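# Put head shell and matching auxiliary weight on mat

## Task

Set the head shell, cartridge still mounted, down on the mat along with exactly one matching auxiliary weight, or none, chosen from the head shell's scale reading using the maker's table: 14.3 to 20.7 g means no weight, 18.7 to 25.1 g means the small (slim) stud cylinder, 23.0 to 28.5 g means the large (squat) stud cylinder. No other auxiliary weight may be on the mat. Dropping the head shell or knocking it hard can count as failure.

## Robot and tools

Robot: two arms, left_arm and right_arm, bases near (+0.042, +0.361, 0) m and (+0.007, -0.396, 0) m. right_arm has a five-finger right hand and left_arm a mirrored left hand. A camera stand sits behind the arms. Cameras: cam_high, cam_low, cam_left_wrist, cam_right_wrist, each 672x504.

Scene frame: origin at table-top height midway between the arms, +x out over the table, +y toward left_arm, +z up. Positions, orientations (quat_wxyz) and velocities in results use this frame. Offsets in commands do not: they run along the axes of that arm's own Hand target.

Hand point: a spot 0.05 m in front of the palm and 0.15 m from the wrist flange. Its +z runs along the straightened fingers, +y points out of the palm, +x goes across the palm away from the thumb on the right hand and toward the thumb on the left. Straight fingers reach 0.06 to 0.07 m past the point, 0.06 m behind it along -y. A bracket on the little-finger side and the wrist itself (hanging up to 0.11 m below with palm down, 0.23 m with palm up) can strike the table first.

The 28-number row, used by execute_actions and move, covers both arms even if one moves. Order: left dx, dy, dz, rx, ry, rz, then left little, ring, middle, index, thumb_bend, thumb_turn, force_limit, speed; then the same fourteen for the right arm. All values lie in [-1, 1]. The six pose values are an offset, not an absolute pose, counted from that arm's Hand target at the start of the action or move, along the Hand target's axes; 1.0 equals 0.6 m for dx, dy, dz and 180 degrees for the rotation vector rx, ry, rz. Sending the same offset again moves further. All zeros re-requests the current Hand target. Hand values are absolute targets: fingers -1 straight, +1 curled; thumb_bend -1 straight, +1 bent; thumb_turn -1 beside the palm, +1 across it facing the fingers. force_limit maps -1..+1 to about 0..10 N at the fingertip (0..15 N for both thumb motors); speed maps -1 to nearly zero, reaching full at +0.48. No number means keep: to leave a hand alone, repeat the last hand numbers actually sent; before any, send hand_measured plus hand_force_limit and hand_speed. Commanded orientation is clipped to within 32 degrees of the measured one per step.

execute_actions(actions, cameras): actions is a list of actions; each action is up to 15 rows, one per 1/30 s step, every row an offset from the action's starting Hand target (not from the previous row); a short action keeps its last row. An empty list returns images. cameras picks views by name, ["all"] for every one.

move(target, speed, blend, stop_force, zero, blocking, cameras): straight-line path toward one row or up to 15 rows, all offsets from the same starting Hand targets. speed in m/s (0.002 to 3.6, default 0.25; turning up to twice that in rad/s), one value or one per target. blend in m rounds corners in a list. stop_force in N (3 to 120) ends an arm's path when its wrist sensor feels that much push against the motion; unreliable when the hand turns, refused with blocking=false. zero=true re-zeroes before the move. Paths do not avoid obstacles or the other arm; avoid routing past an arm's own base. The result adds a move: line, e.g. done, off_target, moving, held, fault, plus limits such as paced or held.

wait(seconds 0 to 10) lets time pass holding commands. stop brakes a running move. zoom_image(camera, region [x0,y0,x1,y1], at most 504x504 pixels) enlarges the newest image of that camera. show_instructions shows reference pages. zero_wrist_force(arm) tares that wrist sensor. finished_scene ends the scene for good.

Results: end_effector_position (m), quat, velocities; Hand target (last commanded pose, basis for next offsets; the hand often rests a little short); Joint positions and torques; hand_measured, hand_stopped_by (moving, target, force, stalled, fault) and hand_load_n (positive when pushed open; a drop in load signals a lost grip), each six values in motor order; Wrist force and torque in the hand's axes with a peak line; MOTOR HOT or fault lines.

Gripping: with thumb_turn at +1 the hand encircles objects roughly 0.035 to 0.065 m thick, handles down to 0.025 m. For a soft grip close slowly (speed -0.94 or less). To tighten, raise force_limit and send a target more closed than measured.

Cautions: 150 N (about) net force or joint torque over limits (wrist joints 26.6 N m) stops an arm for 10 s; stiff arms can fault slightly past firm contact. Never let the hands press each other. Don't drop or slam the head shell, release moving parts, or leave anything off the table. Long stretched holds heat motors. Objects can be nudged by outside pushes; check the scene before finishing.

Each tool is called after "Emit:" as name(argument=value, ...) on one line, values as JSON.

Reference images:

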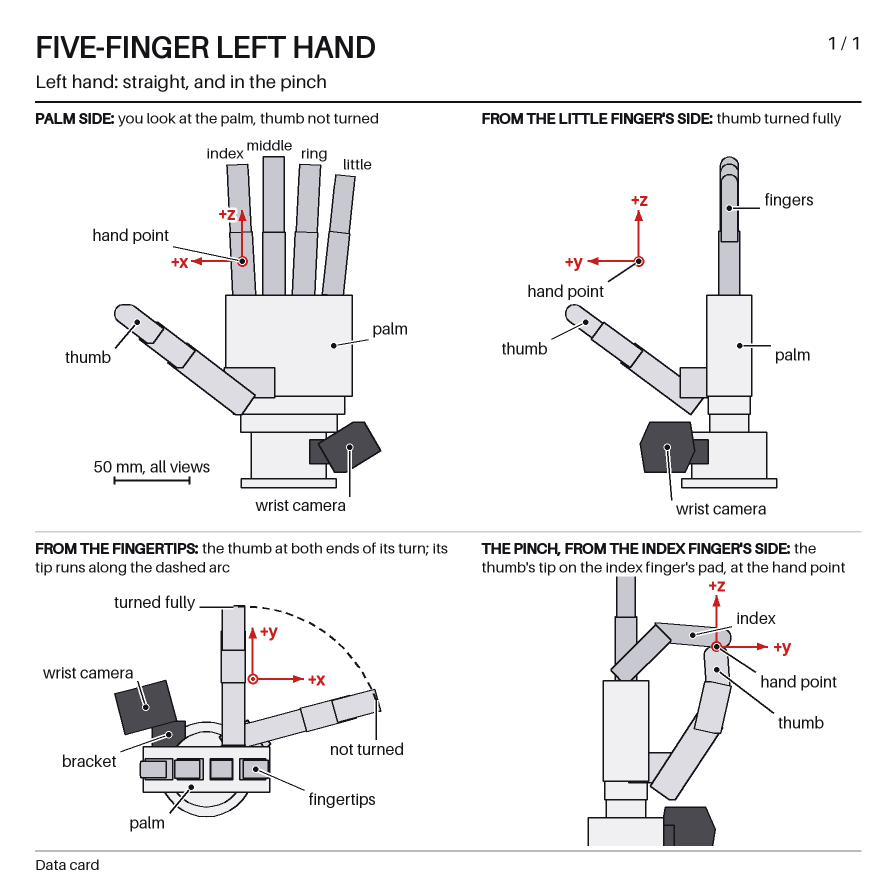

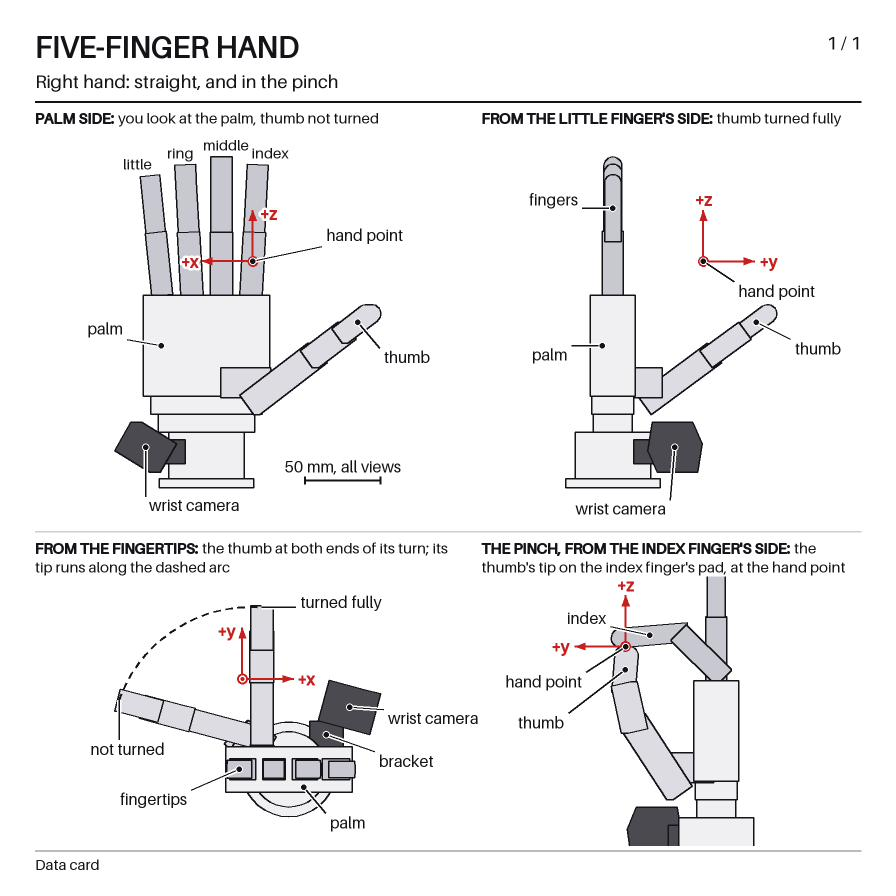

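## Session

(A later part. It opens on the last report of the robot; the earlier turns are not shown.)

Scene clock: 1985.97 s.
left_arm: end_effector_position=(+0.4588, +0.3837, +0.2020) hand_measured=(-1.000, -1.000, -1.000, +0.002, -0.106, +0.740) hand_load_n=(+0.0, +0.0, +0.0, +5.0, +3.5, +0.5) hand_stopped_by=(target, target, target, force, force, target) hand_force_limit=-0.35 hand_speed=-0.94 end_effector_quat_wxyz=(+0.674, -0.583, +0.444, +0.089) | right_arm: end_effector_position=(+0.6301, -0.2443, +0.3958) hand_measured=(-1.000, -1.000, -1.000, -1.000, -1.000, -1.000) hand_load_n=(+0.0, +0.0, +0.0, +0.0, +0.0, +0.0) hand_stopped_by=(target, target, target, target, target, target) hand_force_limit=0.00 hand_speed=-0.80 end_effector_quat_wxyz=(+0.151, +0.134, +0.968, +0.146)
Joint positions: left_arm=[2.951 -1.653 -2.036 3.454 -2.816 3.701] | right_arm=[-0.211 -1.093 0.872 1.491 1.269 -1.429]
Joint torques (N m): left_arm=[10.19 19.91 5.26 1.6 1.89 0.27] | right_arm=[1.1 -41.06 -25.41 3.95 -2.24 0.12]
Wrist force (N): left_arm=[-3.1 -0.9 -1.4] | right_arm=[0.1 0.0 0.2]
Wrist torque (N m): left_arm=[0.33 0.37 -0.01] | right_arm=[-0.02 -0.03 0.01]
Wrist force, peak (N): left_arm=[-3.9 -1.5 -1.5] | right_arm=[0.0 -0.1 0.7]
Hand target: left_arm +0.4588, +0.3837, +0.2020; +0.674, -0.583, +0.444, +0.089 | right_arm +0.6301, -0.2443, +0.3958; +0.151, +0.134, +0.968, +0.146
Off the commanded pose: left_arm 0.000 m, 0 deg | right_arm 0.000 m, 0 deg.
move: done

Emit:
move(target=[-0.158,0.1266,0.3179,0.1175,0.1175,0.0117,-1,-1,-1,0.4,0.4,0.74,-0.35,-0.94,0,0,0,0,0,0,-1,-1,-1,-1,-1,-1,0,-0.8], speed=0.15, cameras=["cam_left_wrist","cam_high"])

Scene clock: 1993.33 s.
left_arm: end_effector_position=(+0.4488, +0.6097, +0.2008) hand_measured=(-1.000, -1.000, -1.000, +0.002, -0.106, +0.740) hand_load_n=(+0.0, +0.0, -0.5, +5.0, +3.5, +0.0) hand_stopped_by=(target, target, target, force, force, target) hand_force_limit=-0.35 hand_speed=-0.94 end_effector_quat_wxyz=(+0.675, -0.448, +0.579, -0.089) end_effector_velocity=(+0.000, -0.001, -0.001) end_effector_angular_velocity=(+0.000, +0.001, -0.004) | right_arm: end_effector_position=(+0.6301, -0.2443, +0.3958) hand_measured=(-1.000, -1.000, -1.000, -1.000, -1.000, -1.000) hand_load_n=(+0.0, +0.0, +0.0, +0.0, +0.0, +0.0) hand_stopped_by=(target, target, target, target, target, target) hand_force_limit=0.00 hand_speed=-0.80 end_effector_quat_wxyz=(+0.151, +0.134, +0.968, +0.146)
Joint positions: left_arm=[4.248 -1.205 -2.405 3.524 -1.004 3.968] | right_arm=[-0.211 -1.093 0.872 1.491 1.269 -1.429]
Joint velocities: left_arm=[0.002 0 -0.001 -0.001 0.005 0.001] | right_arm=[within noise]
Joint torques (N m): left_arm=[12.91 0.53 8.28 -0.83 2.82 -0.52] | right_arm=[1.85 -40.78 -24.92 3.89 -2.18 0.17]
Wrist force (N): left_arm=[-2.4 -0.6 -1.0] | right_arm=[0.0 0.0 0.3]
Wrist torque (N m): left_arm=[0.34 0.32 -0.08] | right_arm=[-0.02 -0.01 0.00]
Wrist force, peak (N): left_arm=[-2.9 -1.6 -2.3] | right_arm=[0.1 -0.1 0.6]
Hand target: left_arm +0.4488, +0.6097, +0.2007; +0.675, -0.448, +0.579, -0.089 | right_arm +0.6301, -0.2443, +0.3958; +0.151, +0.134, +0.968, +0.146
Off the commanded pose: left_arm 0.000 m, 0 deg | right_arm 0.000 m, 0 deg.
move: done
Images, in order (width x height): cam_high 672x504, cam_left_wrist 672x504.

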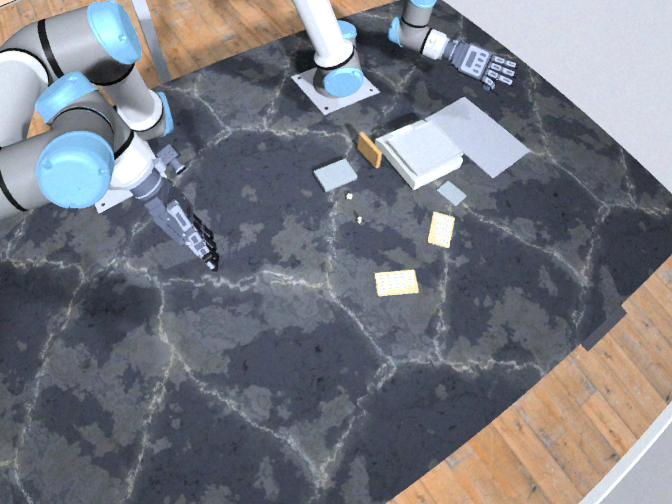

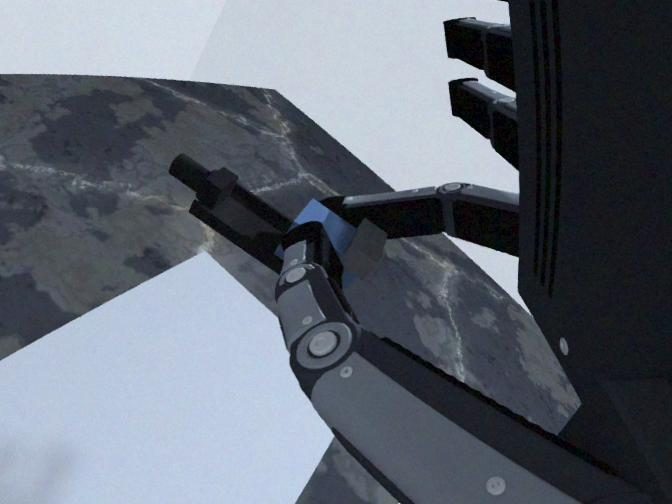

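Emit:
move(target=[0.1448,0.0883,0.0486,0.0784,0.0784,0.0078,-1,-1,-1,0.4,0.4,0.74,-0.35,-0.94,0,0,0,0,0,0,-1,-1,-1,-1,-1,-1,0,-0.8], speed=0.08, cameras=["cam_left_wrist","cam_high","cam_low"])

Emit:
zoom_image(camera="cam_high", region=[370, 40, 550, 200])

Emit:
zoom_image(camera="cam_low", region=[430, 200, 610, 320])

Scene clock: 2034.33 s.
left_arm: end_effector_position=(+0.4800, +0.5998, +0.1002) hand_measured=(-1.000, -1.000, -1.000, +0.002, -0.106, +0.740) hand_load_n=(+0.0, +0.0, +0.0, +5.5, +3.5, +0.5) hand_stopped_by=(target, target, target, force, force, target) hand_force_limit=-0.35 hand_speed=-0.94 end_effector_quat_wxyz=(+0.650, -0.341, +0.647, -0.205) | right_arm: end_effector_position=(+0.6301, -0.2443, +0.3958) hand_measured=(-1.000, -1.000, -1.000, -1.000, -1.000, -1.000) hand_load_n=(+0.0, +0.0, +0.0, +0.0, +0.0, +0.0) hand_stopped_by=(target, target, target, target, target, target) hand_force_limit=0.00 hand_speed=-0.80 end_effector_quat_wxyz=(+0.151, +0.134, +0.968, +0.146)
Joint positions: left_arm=[4.396 -1.571 -2.469 3.895 -0.511 4.048] | right_arm=[-0.211 -1.093 0.872 1.491 1.269 -1.429]
Joint torques (N m): left_arm=[-9.26 6.87 5.04 -1.8 -1.13 -1.21] | right_arm=[1.49 -40.58 -25.16 3.85 -2.23 0.23]
Wrist force (N): left_arm=[-2.6 -0.9 -1.8] | right_arm=[0.3 0.0 0.1]
Wrist torque (N m): left_arm=[0.31 0.29 -0.05] | right_arm=[-0.02 -0.06 0.02]
Wrist force, peak (N): left_arm=[-3.2 -0.8 -1.5] | right_arm=[0.1 -0.1 0.6]
Hand target: left_arm +0.4801, +0.5996, +0.1001; +0.650, -0.341, +0.647, -0.205 | right_arm +0.6301, -0.2443, +0.3958; +0.151, +0.134, +0.968, +0.146
Off the commanded pose: left_arm 0.000 m, 0 deg | right_arm 0.000 m, 0 deg.
move: done
Images, in order (width x height): cam_high 672x504, cam_low 672x504, cam_left_wrist 672x504.

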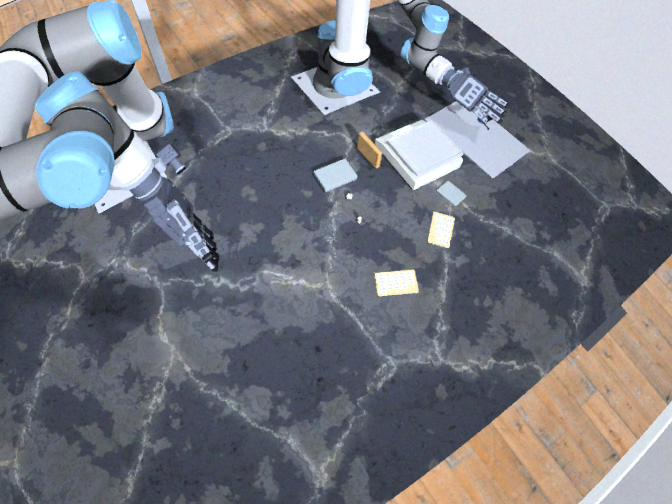

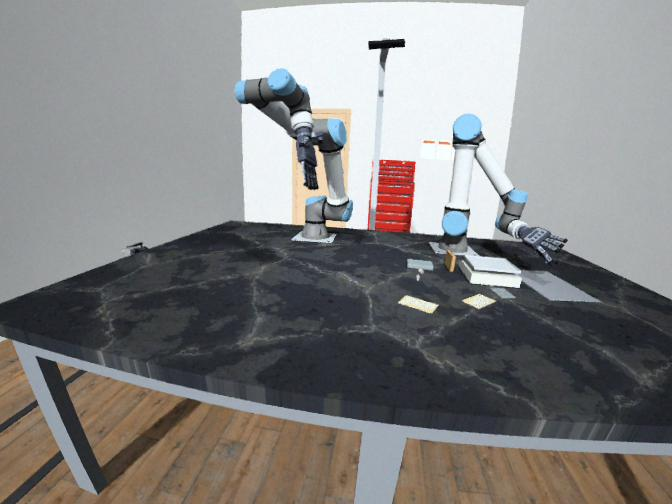

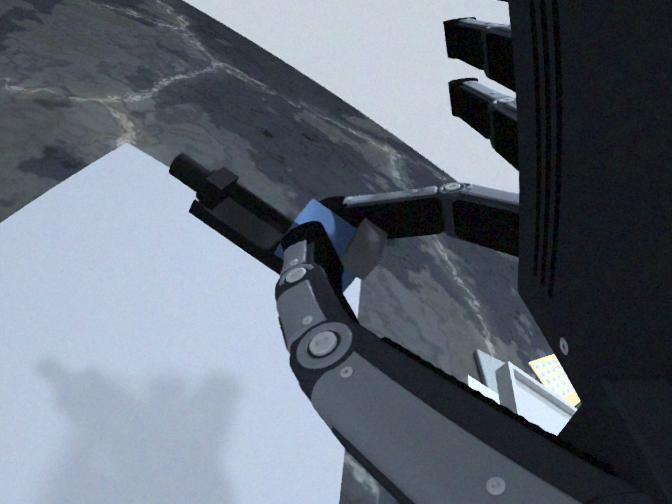

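Scaled by 2.800 from the camera's 672x504 image, which has a finer 960x720 frame.

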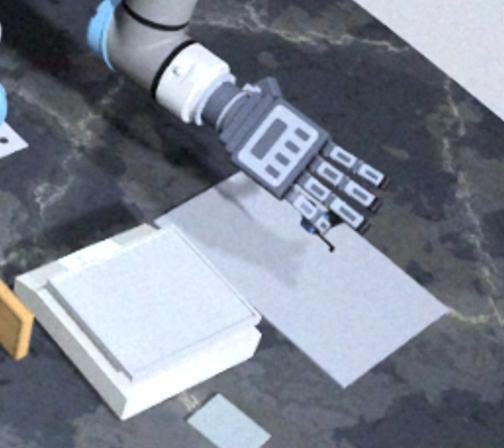

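Scaled by 2.800 from the camera's 672x504 image, which has a finer 960x720 frame.

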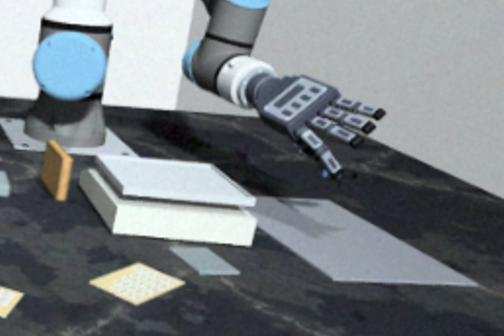

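Emit:
move(target=[0.0823,0.0823,0.0081,0,0,0,-1,-1,-1,0.4,0.4,0.74,-0.35,-0.94,0,0,0,0,0,0,-1,-1,-1,-1,-1,-1,0,-0.8], speed=0.06, cameras=["cam_high","cam_low","cam_left_wrist"])

Emit:
zoom_image(camera="cam_high", region=[410, 60, 530, 190])

Emit:
zoom_image(camera="cam_low", region=[490, 220, 610, 310])

Scene clock: 2046.10 s.
left_arm: end_effector_position=(+0.4800, +0.5991, +0.0300) hand_measured=(-1.000, -1.000, -1.000, +0.002, -0.106, +0.740) hand_load_n=(+0.0, +0.0, +0.0, +5.0, +3.5, +0.5) hand_stopped_by=(target, target, target, force, force, target) hand_force_limit=-0.35 hand_speed=-0.94 end_effector_quat_wxyz=(+0.650, -0.341, +0.647, -0.205) | right_arm: end_effector_position=(+0.6301, -0.2443, +0.3958) hand_measured=(-1.000, -1.000, -1.000, -1.000, -1.000, -1.000) hand_load_n=(+0.0, +0.0, +0.0, +0.0, +0.0, +0.0) hand_stopped_by=(target, target, target, target, target, target) hand_force_limit=0.00 hand_speed=-0.80 end_effector_quat_wxyz=(+0.151, +0.134, +0.968, +0.146)
Joint positions: left_arm=[4.395 -1.808 -2.529 4.192 -0.511 4.048] | right_arm=[-0.211 -1.093 0.872 1.491 1.269 -1.429]
Joint torques (N m): left_arm=[-7.8 11.05 19.2 -0.71 -1.86 0.32] | right_arm=[1.2 -40.92 -25 3.95 -2.28 0.3]
Wrist force (N): left_arm=[-2.8 -0.7 -1.7] | right_arm=[0.0 -0.2 0.4]
Wrist torque (N m): left_arm=[0.34 0.36 0.04] | right_arm=[-0.06 -0.02 0.00]
Wrist force, peak (N): left_arm=[-3.4 -1.1 -2.1] | right_arm=[0.1 -0.1 0.6]
Hand target: left_arm +0.4800, +0.5992, +0.0301; +0.650, -0.341, +0.647, -0.205 | right_arm +0.6301, -0.2443, +0.3958; +0.151, +0.134, +0.968, +0.146
Off the commanded pose: left_arm 0.000 m, 0 deg | right_arm 0.000 m, 0 deg.
move: done
Images, in order (width x height): cam_high 672x504, cam_low 672x504, cam_left_wrist 672x504.

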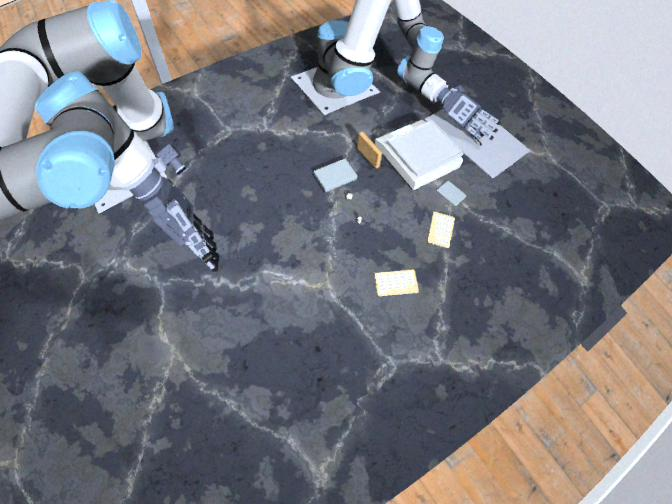

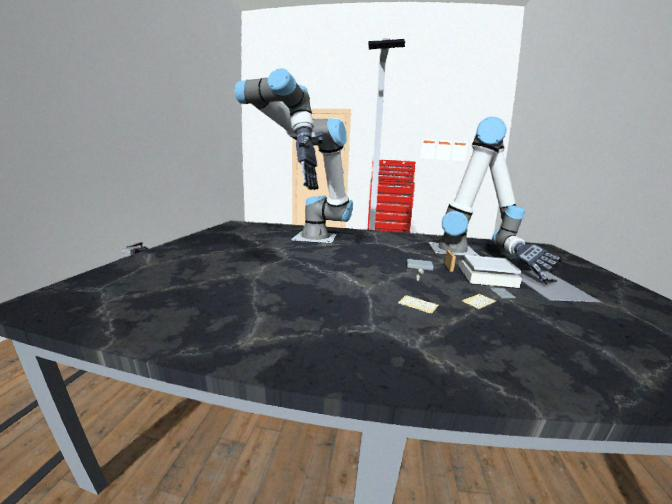

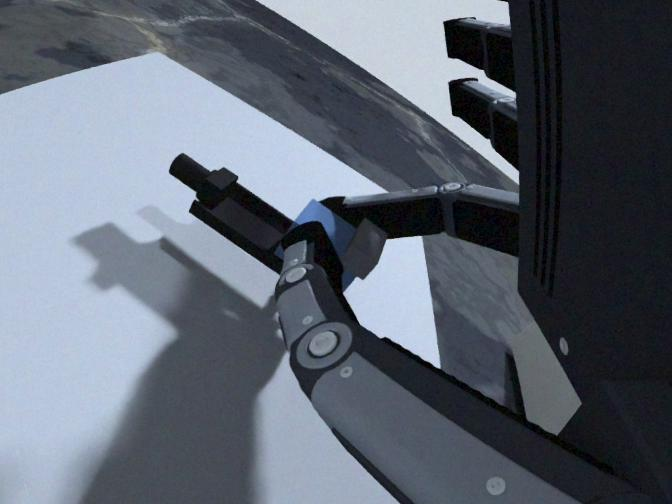

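Scaled by 3.877 from the camera's 672x504 image, which has a finer 960x720 frame.

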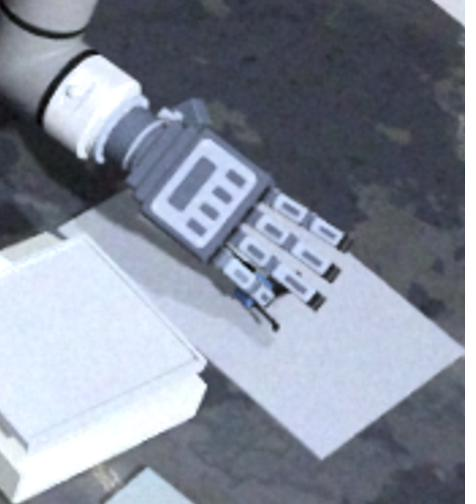

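Scaled by 4.200 from the camera's 672x504 image, which has a finer 960x720 frame.

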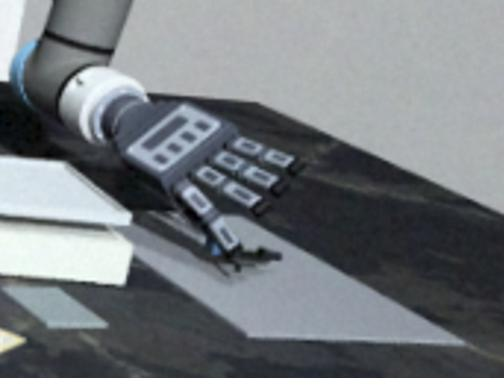

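Emit:
move(target=[0.0259,0.0259,0.0026,0,0,0,-1,-1,-1,0.4,0.4,0.74,-0.35,-0.94,0,0,0,0,0,0,-1,-1,-1,-1,-1,-1,0,-0.8], speed=0.008, stop_force=3, cameras=["cam_left_wrist"])

Scene clock: 2052.47 s.
left_arm: end_effector_position=(+0.4800, +0.5991, +0.0177) hand_measured=(-1.000, -1.000, -1.000, +0.002, -0.106, +0.740) hand_load_n=(+0.0, +0.0, +0.0, +5.0, +3.5, +0.5) hand_stopped_by=(target, target, target, force, force, target) hand_force_limit=-0.35 hand_speed=-0.94 end_effector_quat_wxyz=(+0.650, -0.341, +0.647, -0.205) | right_arm: end_effector_position=(+0.6301, -0.2443, +0.3958) hand_measured=(-1.000, -1.000, -1.000, -1.000, -1.000, -1.000) hand_load_n=(+0.0, +0.0, +0.0, +0.0, +0.0, +0.0) hand_stopped_by=(target, target, target, target, target, target) hand_force_limit=0.00 hand_speed=-0.80 end_effector_quat_wxyz=(+0.151, +0.134, +0.968, +0.146)
Joint positions: left_arm=[4.395 -1.856 -2.534 4.245 -0.511 4.048] | right_arm=[-0.211 -1.093 0.872 1.491 1.269 -1.429]
Joint torques (N m): left_arm=[-7.22 21.22 16.82 -2.23 -2.17 -0.43] | right_arm=[1.59 -40.47 -25.26 3.87 -2.22 0.12]
Wrist force (N): left_arm=[-4.1 -1.8 -2.9] | right_arm=[0.1 0.1 0.3]
Wrist torque (N m): left_arm=[0.34 0.34 0.03] | right_arm=[-0.01 -0.04 0.01]
Wrist force, peak (N): left_arm=[-4.4 -4.3 -4.5] | right_arm=[0.2 0.0 0.6]
Hand target: left_arm +0.4801, +0.5991, +0.0177; +0.650, -0.341, +0.647, -0.205 (not the last commanded pose) | right_arm +0.6301, -0.2443, +0.3958; +0.151, +0.134, +0.968, +0.146
Off the commanded pose: left_arm 0.010 m, 0 deg | right_arm 0.000 m, 0 deg.
move: contact (left_arm)
Images, in order (width x height): cam_left_wrist 672x504.

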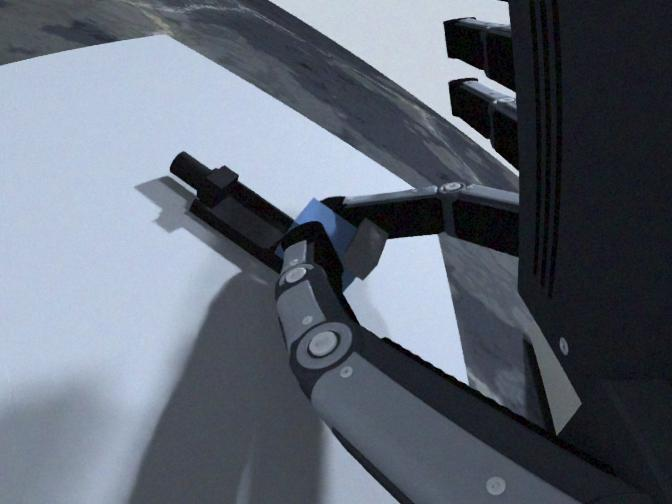

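Emit:
move(target=[0,0,0,0,0,0,-1,-1,-1,-0.12,-0.2,0.74,-0.35,-0.9,0,0,0,0,0,0,-1,-1,-1,-1,-1,-1,0,-0.8], cameras=["cam_left_wrist"])

Emit:
move(target=[0,0,0,0,0,0,-1,-1,-1,-0.25,-0.25,0.74,-0.35,-0.9,0,0,0,0,0,0,-1,-1,-1,-1,-1,-1,0,-0.8], cameras=["cam_left_wrist"])

Scene clock: 2059.00 s.
left_arm: end_effector_position=(+0.4801, +0.5991, +0.0177) hand_measured=(-1.000, -1.000, -1.000, -0.120, -0.200, +0.740) hand_load_n=(+0.0, +0.0, +0.0, +0.0, +0.0, +0.0) hand_stopped_by=(target, target, target, target, target, target) hand_force_limit=-0.35 hand_speed=-0.90 end_effector_quat_wxyz=(+0.650, -0.341, +0.647, -0.205) | right_arm: end_effector_position=(+0.6301, -0.2443, +0.3958) hand_measured=(-1.000, -1.000, -1.000, -1.000, -1.000, -1.000) hand_load_n=(+0.0, +0.0, +0.0, +0.0, +0.0, +0.0) hand_stopped_by=(target, target, target, target, target, target) hand_force_limit=0.00 hand_speed=-0.80 end_effector_quat_wxyz=(+0.151, +0.134, +0.968, +0.146)
Joint positions: left_arm=[4.395 -1.856 -2.534 4.245 -0.511 4.048] | right_arm=[-0.211 -1.093 0.872 1.491 1.269 -1.429]
Joint torques (N m): left_arm=[2.72 23.44 19.02 -2.04 -1.92 1] | right_arm=[1.64 -41.13 -24.72 3.85 -2.24 0.09]
Wrist force (N): left_arm=[-2.9 -0.9 -1.6] | right_arm=[0.1 0.0 0.3]
Wrist torque (N m): left_arm=[0.33 0.35 0.04] | right_arm=[-0.04 -0.04 0.01]
Wrist force, peak (N): left_arm=[-4.6 -1.5 -3.2] | right_arm=[0.1 -0.2 0.5]
Hand target: left_arm +0.4801, +0.5991, +0.0177; +0.650, -0.341, +0.647, -0.205 | right_arm +0.6301, -0.2443, +0.3958; +0.151, +0.134, +0.968, +0.146
Off the commanded pose: left_arm 0.000 m, 0 deg | right_arm 0.000 m, 0 deg.
move: done
Images, in order (width x height): cam_left_wrist 672x504.

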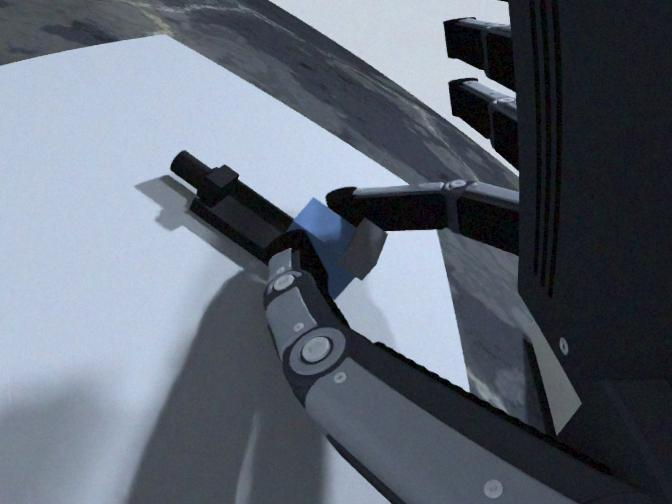

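Scene clock: 2059.73 s.
left_arm: end_effector_position=(+0.4801, +0.5991, +0.0177) hand_measured=(-1.000, -1.000, -1.000, -0.250, -0.250, +0.740) hand_load_n=(+0.0, +0.0, +0.0, +0.0, +0.0, +0.5) hand_stopped_by=(target, target, target, target, target, target) hand_force_limit=-0.35 hand_speed=-0.90 end_effector_quat_wxyz=(+0.650, -0.341, +0.647, -0.205) | right_arm: end_effector_position=(+0.6301, -0.2443, +0.3958) hand_measured=(-1.000, -1.000, -1.000, -1.000, -1.000, -1.000) hand_load_n=(+0.0, +0.0, +0.0, +0.0, -0.5, +0.0) hand_stopped_by=(target, target, target, target, target, target) hand_force_limit=0.00 hand_speed=-0.80 end_effector_quat_wxyz=(+0.151, +0.134, +0.968, +0.146)
Joint positions: left_arm=[4.395 -1.856 -2.534 4.245 -0.511 4.048] | right_arm=[-0.211 -1.093 0.872 1.491 1.269 -1.429]
Joint torques (N m): left_arm=[4.96 22.76 19.01 -2.07 -1.78 1.07] | right_arm=[1.73 -40.71 -24.86 4.02 -2.33 0.1]
Wrist force (N): left_arm=[-2.9 -1.0 -2.1] | right_arm=[0.1 -0.1 0.3]
Wrist torque (N m): left_arm=[0.33 0.34 0.05] | right_arm=[-0.04 -0.03 0.00]
Wrist force, peak (N): left_arm=[-3.3 -1.1 -1.7] | right_arm=[0.1 0.0 0.7]
Hand target: left_arm +0.4801, +0.5991, +0.0177; +0.650, -0.341, +0.647, -0.205 | right_arm +0.6301, -0.2443, +0.3958; +0.151, +0.134, +0.968, +0.146
Off the commanded pose: left_arm 0.000 m, 0 deg | right_arm 0.000 m, 0 deg.
move: done
Images, in order (width x height): cam_left_wrist 672x504.

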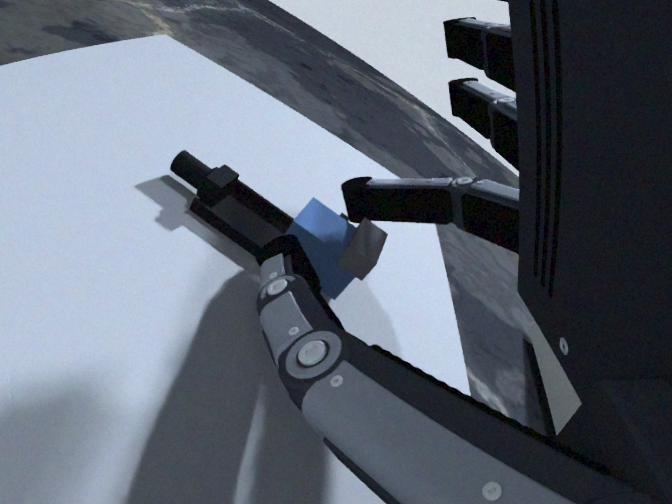

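Emit:
move(target=[-0.0353,-0.0353,-0.0035,0,0,0,-1,-1,-1,-0.25,-0.25,0.74,-0.35,-0.9,0,0,0,0,0,0,-1,-1,-1,-1,-1,-1,0,-0.8], speed=0.04)

Emit:
move(target=[-0.1763,-0.1763,-0.0174,0,0,0,-1,-1,-1,-0.25,-0.25,0.74,-0.35,-0.9,0,0,0,0,0,0,-1,-1,-1,-1,-1,-1,0,-0.8], speed=0.15, cameras=["cam_left_wrist","cam_high","cam_low"])

Emit:
zoom_image(camera="cam_left_wrist", region=[0, 150, 300, 504])

Emit:
zoom_image(camera="cam_high", region=[430, 80, 540, 190])

Emit:
zoom_image(camera="cam_low", region=[510, 240, 610, 320])

Scene clock: 2068.73 s.
left_arm: end_effector_position=(+0.4801, +0.5994, +0.0477) hand_measured=(-1.000, -1.000, -1.000, -0.250, -0.250, +0.740) hand_load_n=(+0.0, -0.5, +0.0, +0.0, +0.0, +0.0) hand_stopped_by=(target, target, target, target, target, target) hand_force_limit=-0.35 hand_speed=-0.90 end_effector_quat_wxyz=(+0.650, -0.341, +0.647, -0.205) end_effector_velocity=(+0.000, +0.001, +0.000) end_effector_angular_velocity=(+0.004, -0.002, +0.000) | right_arm: end_effector_position=(+0.6301, -0.2443, +0.3958) hand_measured=(-1.000, -1.000, -1.000, -1.000, -1.000, -1.000) hand_load_n=(+0.0, +0.0, +0.0, +0.0, +0.0, +0.0) hand_stopped_by=(target, target, target, target, target, target) hand_force_limit=0.00 hand_speed=-0.80 end_effector_quat_wxyz=(+0.151, +0.134, +0.968, +0.146)
Joint positions: left_arm=[4.396 -1.743 -2.517 4.116 -0.511 4.048] | right_arm=[-0.211 -1.093 0.872 1.491 1.269 -1.429]
Joint velocities: left_arm=[0 0 0 0.005 0 0] | right_arm=[within noise]
Joint torques (N m): left_arm=[10.95 9.36 5.03 2.89 2.69 0.96] | right_arm=[1.33 -41.18 -24.92 4.02 -2.2 0.04]
Wrist force (N): left_arm=[-3.2 -0.9 -1.5] | right_arm=[0.0 -0.1 0.5]
Wrist torque (N m): left_arm=[0.32 0.40 -0.01] | right_arm=[-0.05 -0.03 0.00]
Wrist force, peak (N): left_arm=[-3.5 -1.2 -1.9] | right_arm=[0.1 -0.1 0.6]
Hand target: left_arm +0.4800, +0.5993, +0.0477; +0.650, -0.341, +0.647, -0.205 | right_arm +0.6301, -0.2443, +0.3958; +0.151, +0.134, +0.968, +0.146
Off the commanded pose: left_arm 0.000 m, 0 deg | right_arm 0.000 m, 0 deg.
move: done

Scene clock: 2070.20 s.
left_arm: end_effector_position=(+0.4801, +0.6002, +0.1976) hand_measured=(-1.000, -1.000, -1.000, -0.250, -0.250, +0.740) hand_load_n=(+0.0, +0.0, +0.0, +0.0, +0.0, +0.0) hand_stopped_by=(target, target, target, target, target, target) hand_force_limit=-0.35 hand_speed=-0.90 end_effector_quat_wxyz=(+0.650, -0.341, +0.647, -0.205) | right_arm: end_effector_position=(+0.6301, -0.2443, +0.3958) hand_measured=(-1.000, -1.000, -1.000, -1.000, -1.000, -1.000) hand_load_n=(+0.0, +0.0, +0.0, +0.0, +0.0, +0.0) hand_stopped_by=(target, target, target, target, target, target) hand_force_limit=0.00 hand_speed=-0.80 end_effector_quat_wxyz=(+0.151, +0.134, +0.968, +0.146)
Joint positions: left_arm=[4.397 -1.349 -2.324 3.528 -0.51 4.049] | right_arm=[-0.211 -1.093 0.872 1.491 1.269 -1.429]
Joint torques (N m): left_arm=[1.48 14.11 12.96 -1.1 1.02 -1.49] | right_arm=[1.94 -41.3 -25.27 3.93 -2.27 0]
Wrist force (N): left_arm=[-2.4 -0.6 -1.9] | right_arm=[0.1 0.0 0.1]
Wrist torque (N m): left_arm=[0.42 0.23 -0.05] | right_arm=[-0.01 -0.04 0.01]
Wrist force, peak (N): left_arm=[-3.9 -1.7 -1.7] | right_arm=[0.2 0.0 0.6]
Hand target: left_arm +0.4801, +0.6001, +0.1977; +0.650, -0.341, +0.647, -0.205 | right_arm +0.6301, -0.2443, +0.3958; +0.151, +0.134, +0.968, +0.146
Off the commanded pose: left_arm 0.000 m, 0 deg | right_arm 0.000 m, 0 deg.
move: done
Images, in order (width x height): cam_high 672x504, cam_low 672x504, cam_left_wrist 672x504.

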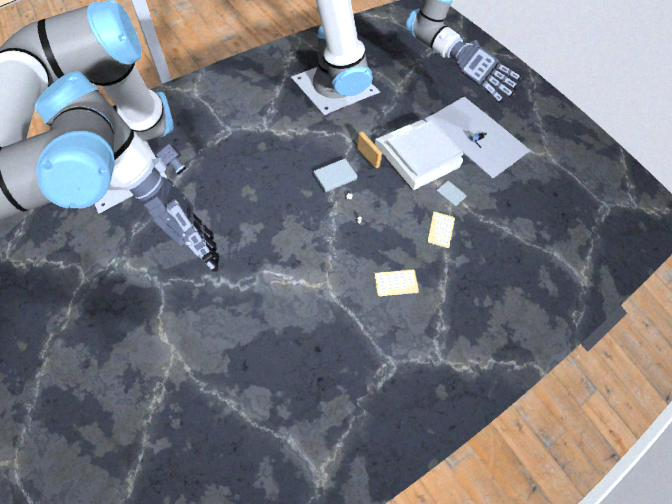

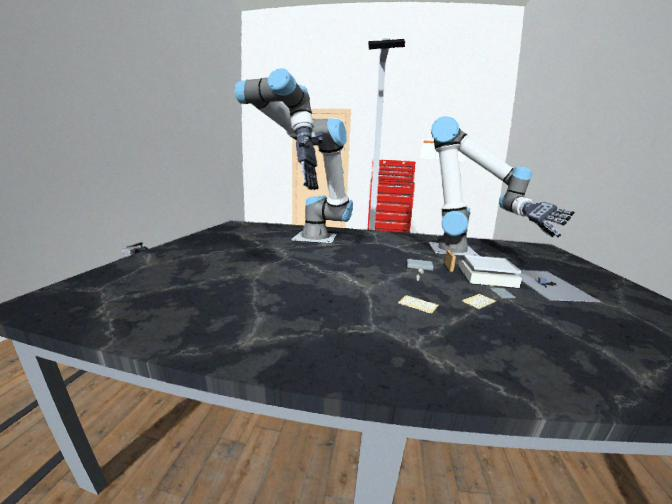

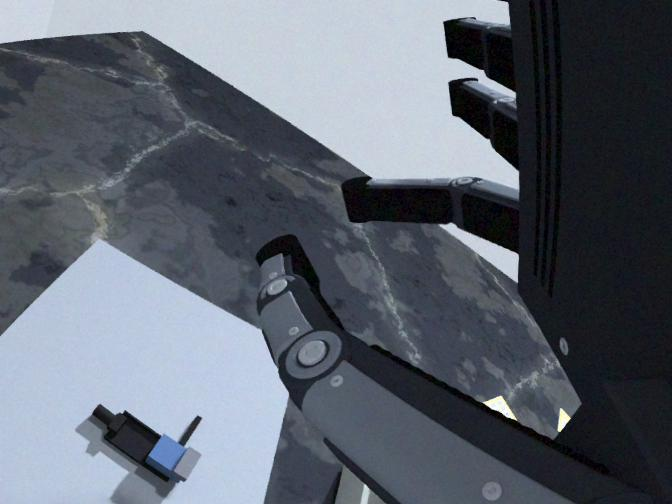

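Scaled by 1.424 from the camera's 672x504 image, which has a finer 960x720 frame.

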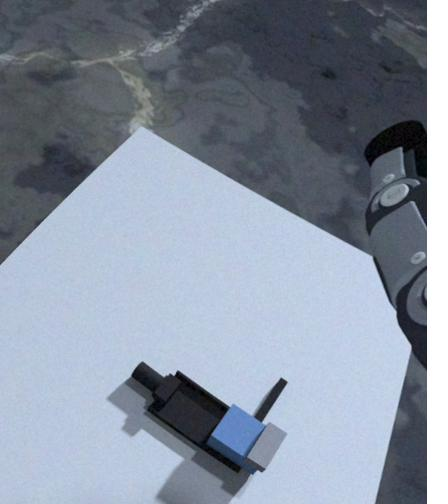

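Scaled by 4.582 from the camera's 672x504 image, which has a finer 960x720 frame.

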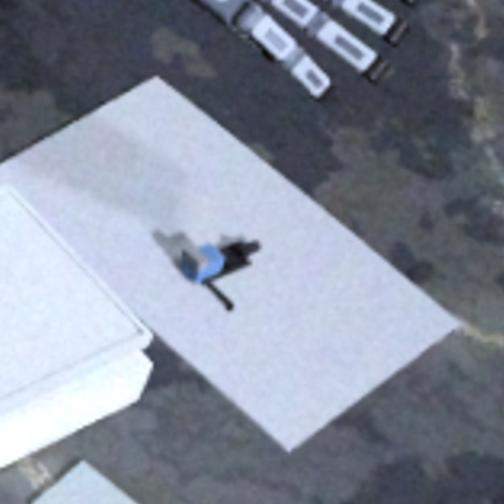

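Scaled by 5.040 from the camera's 672x504 image, which has a finer 960x720 frame.

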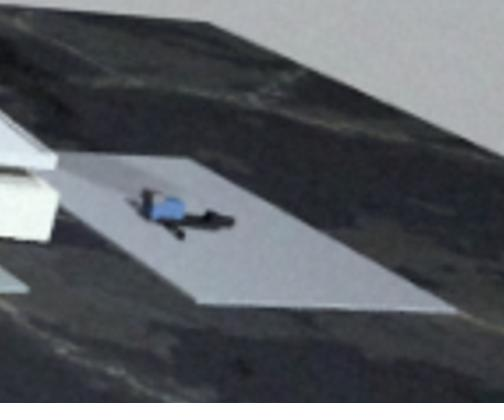

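Emit:
finished_scene(scene=1)

The scene is finished: the task was done.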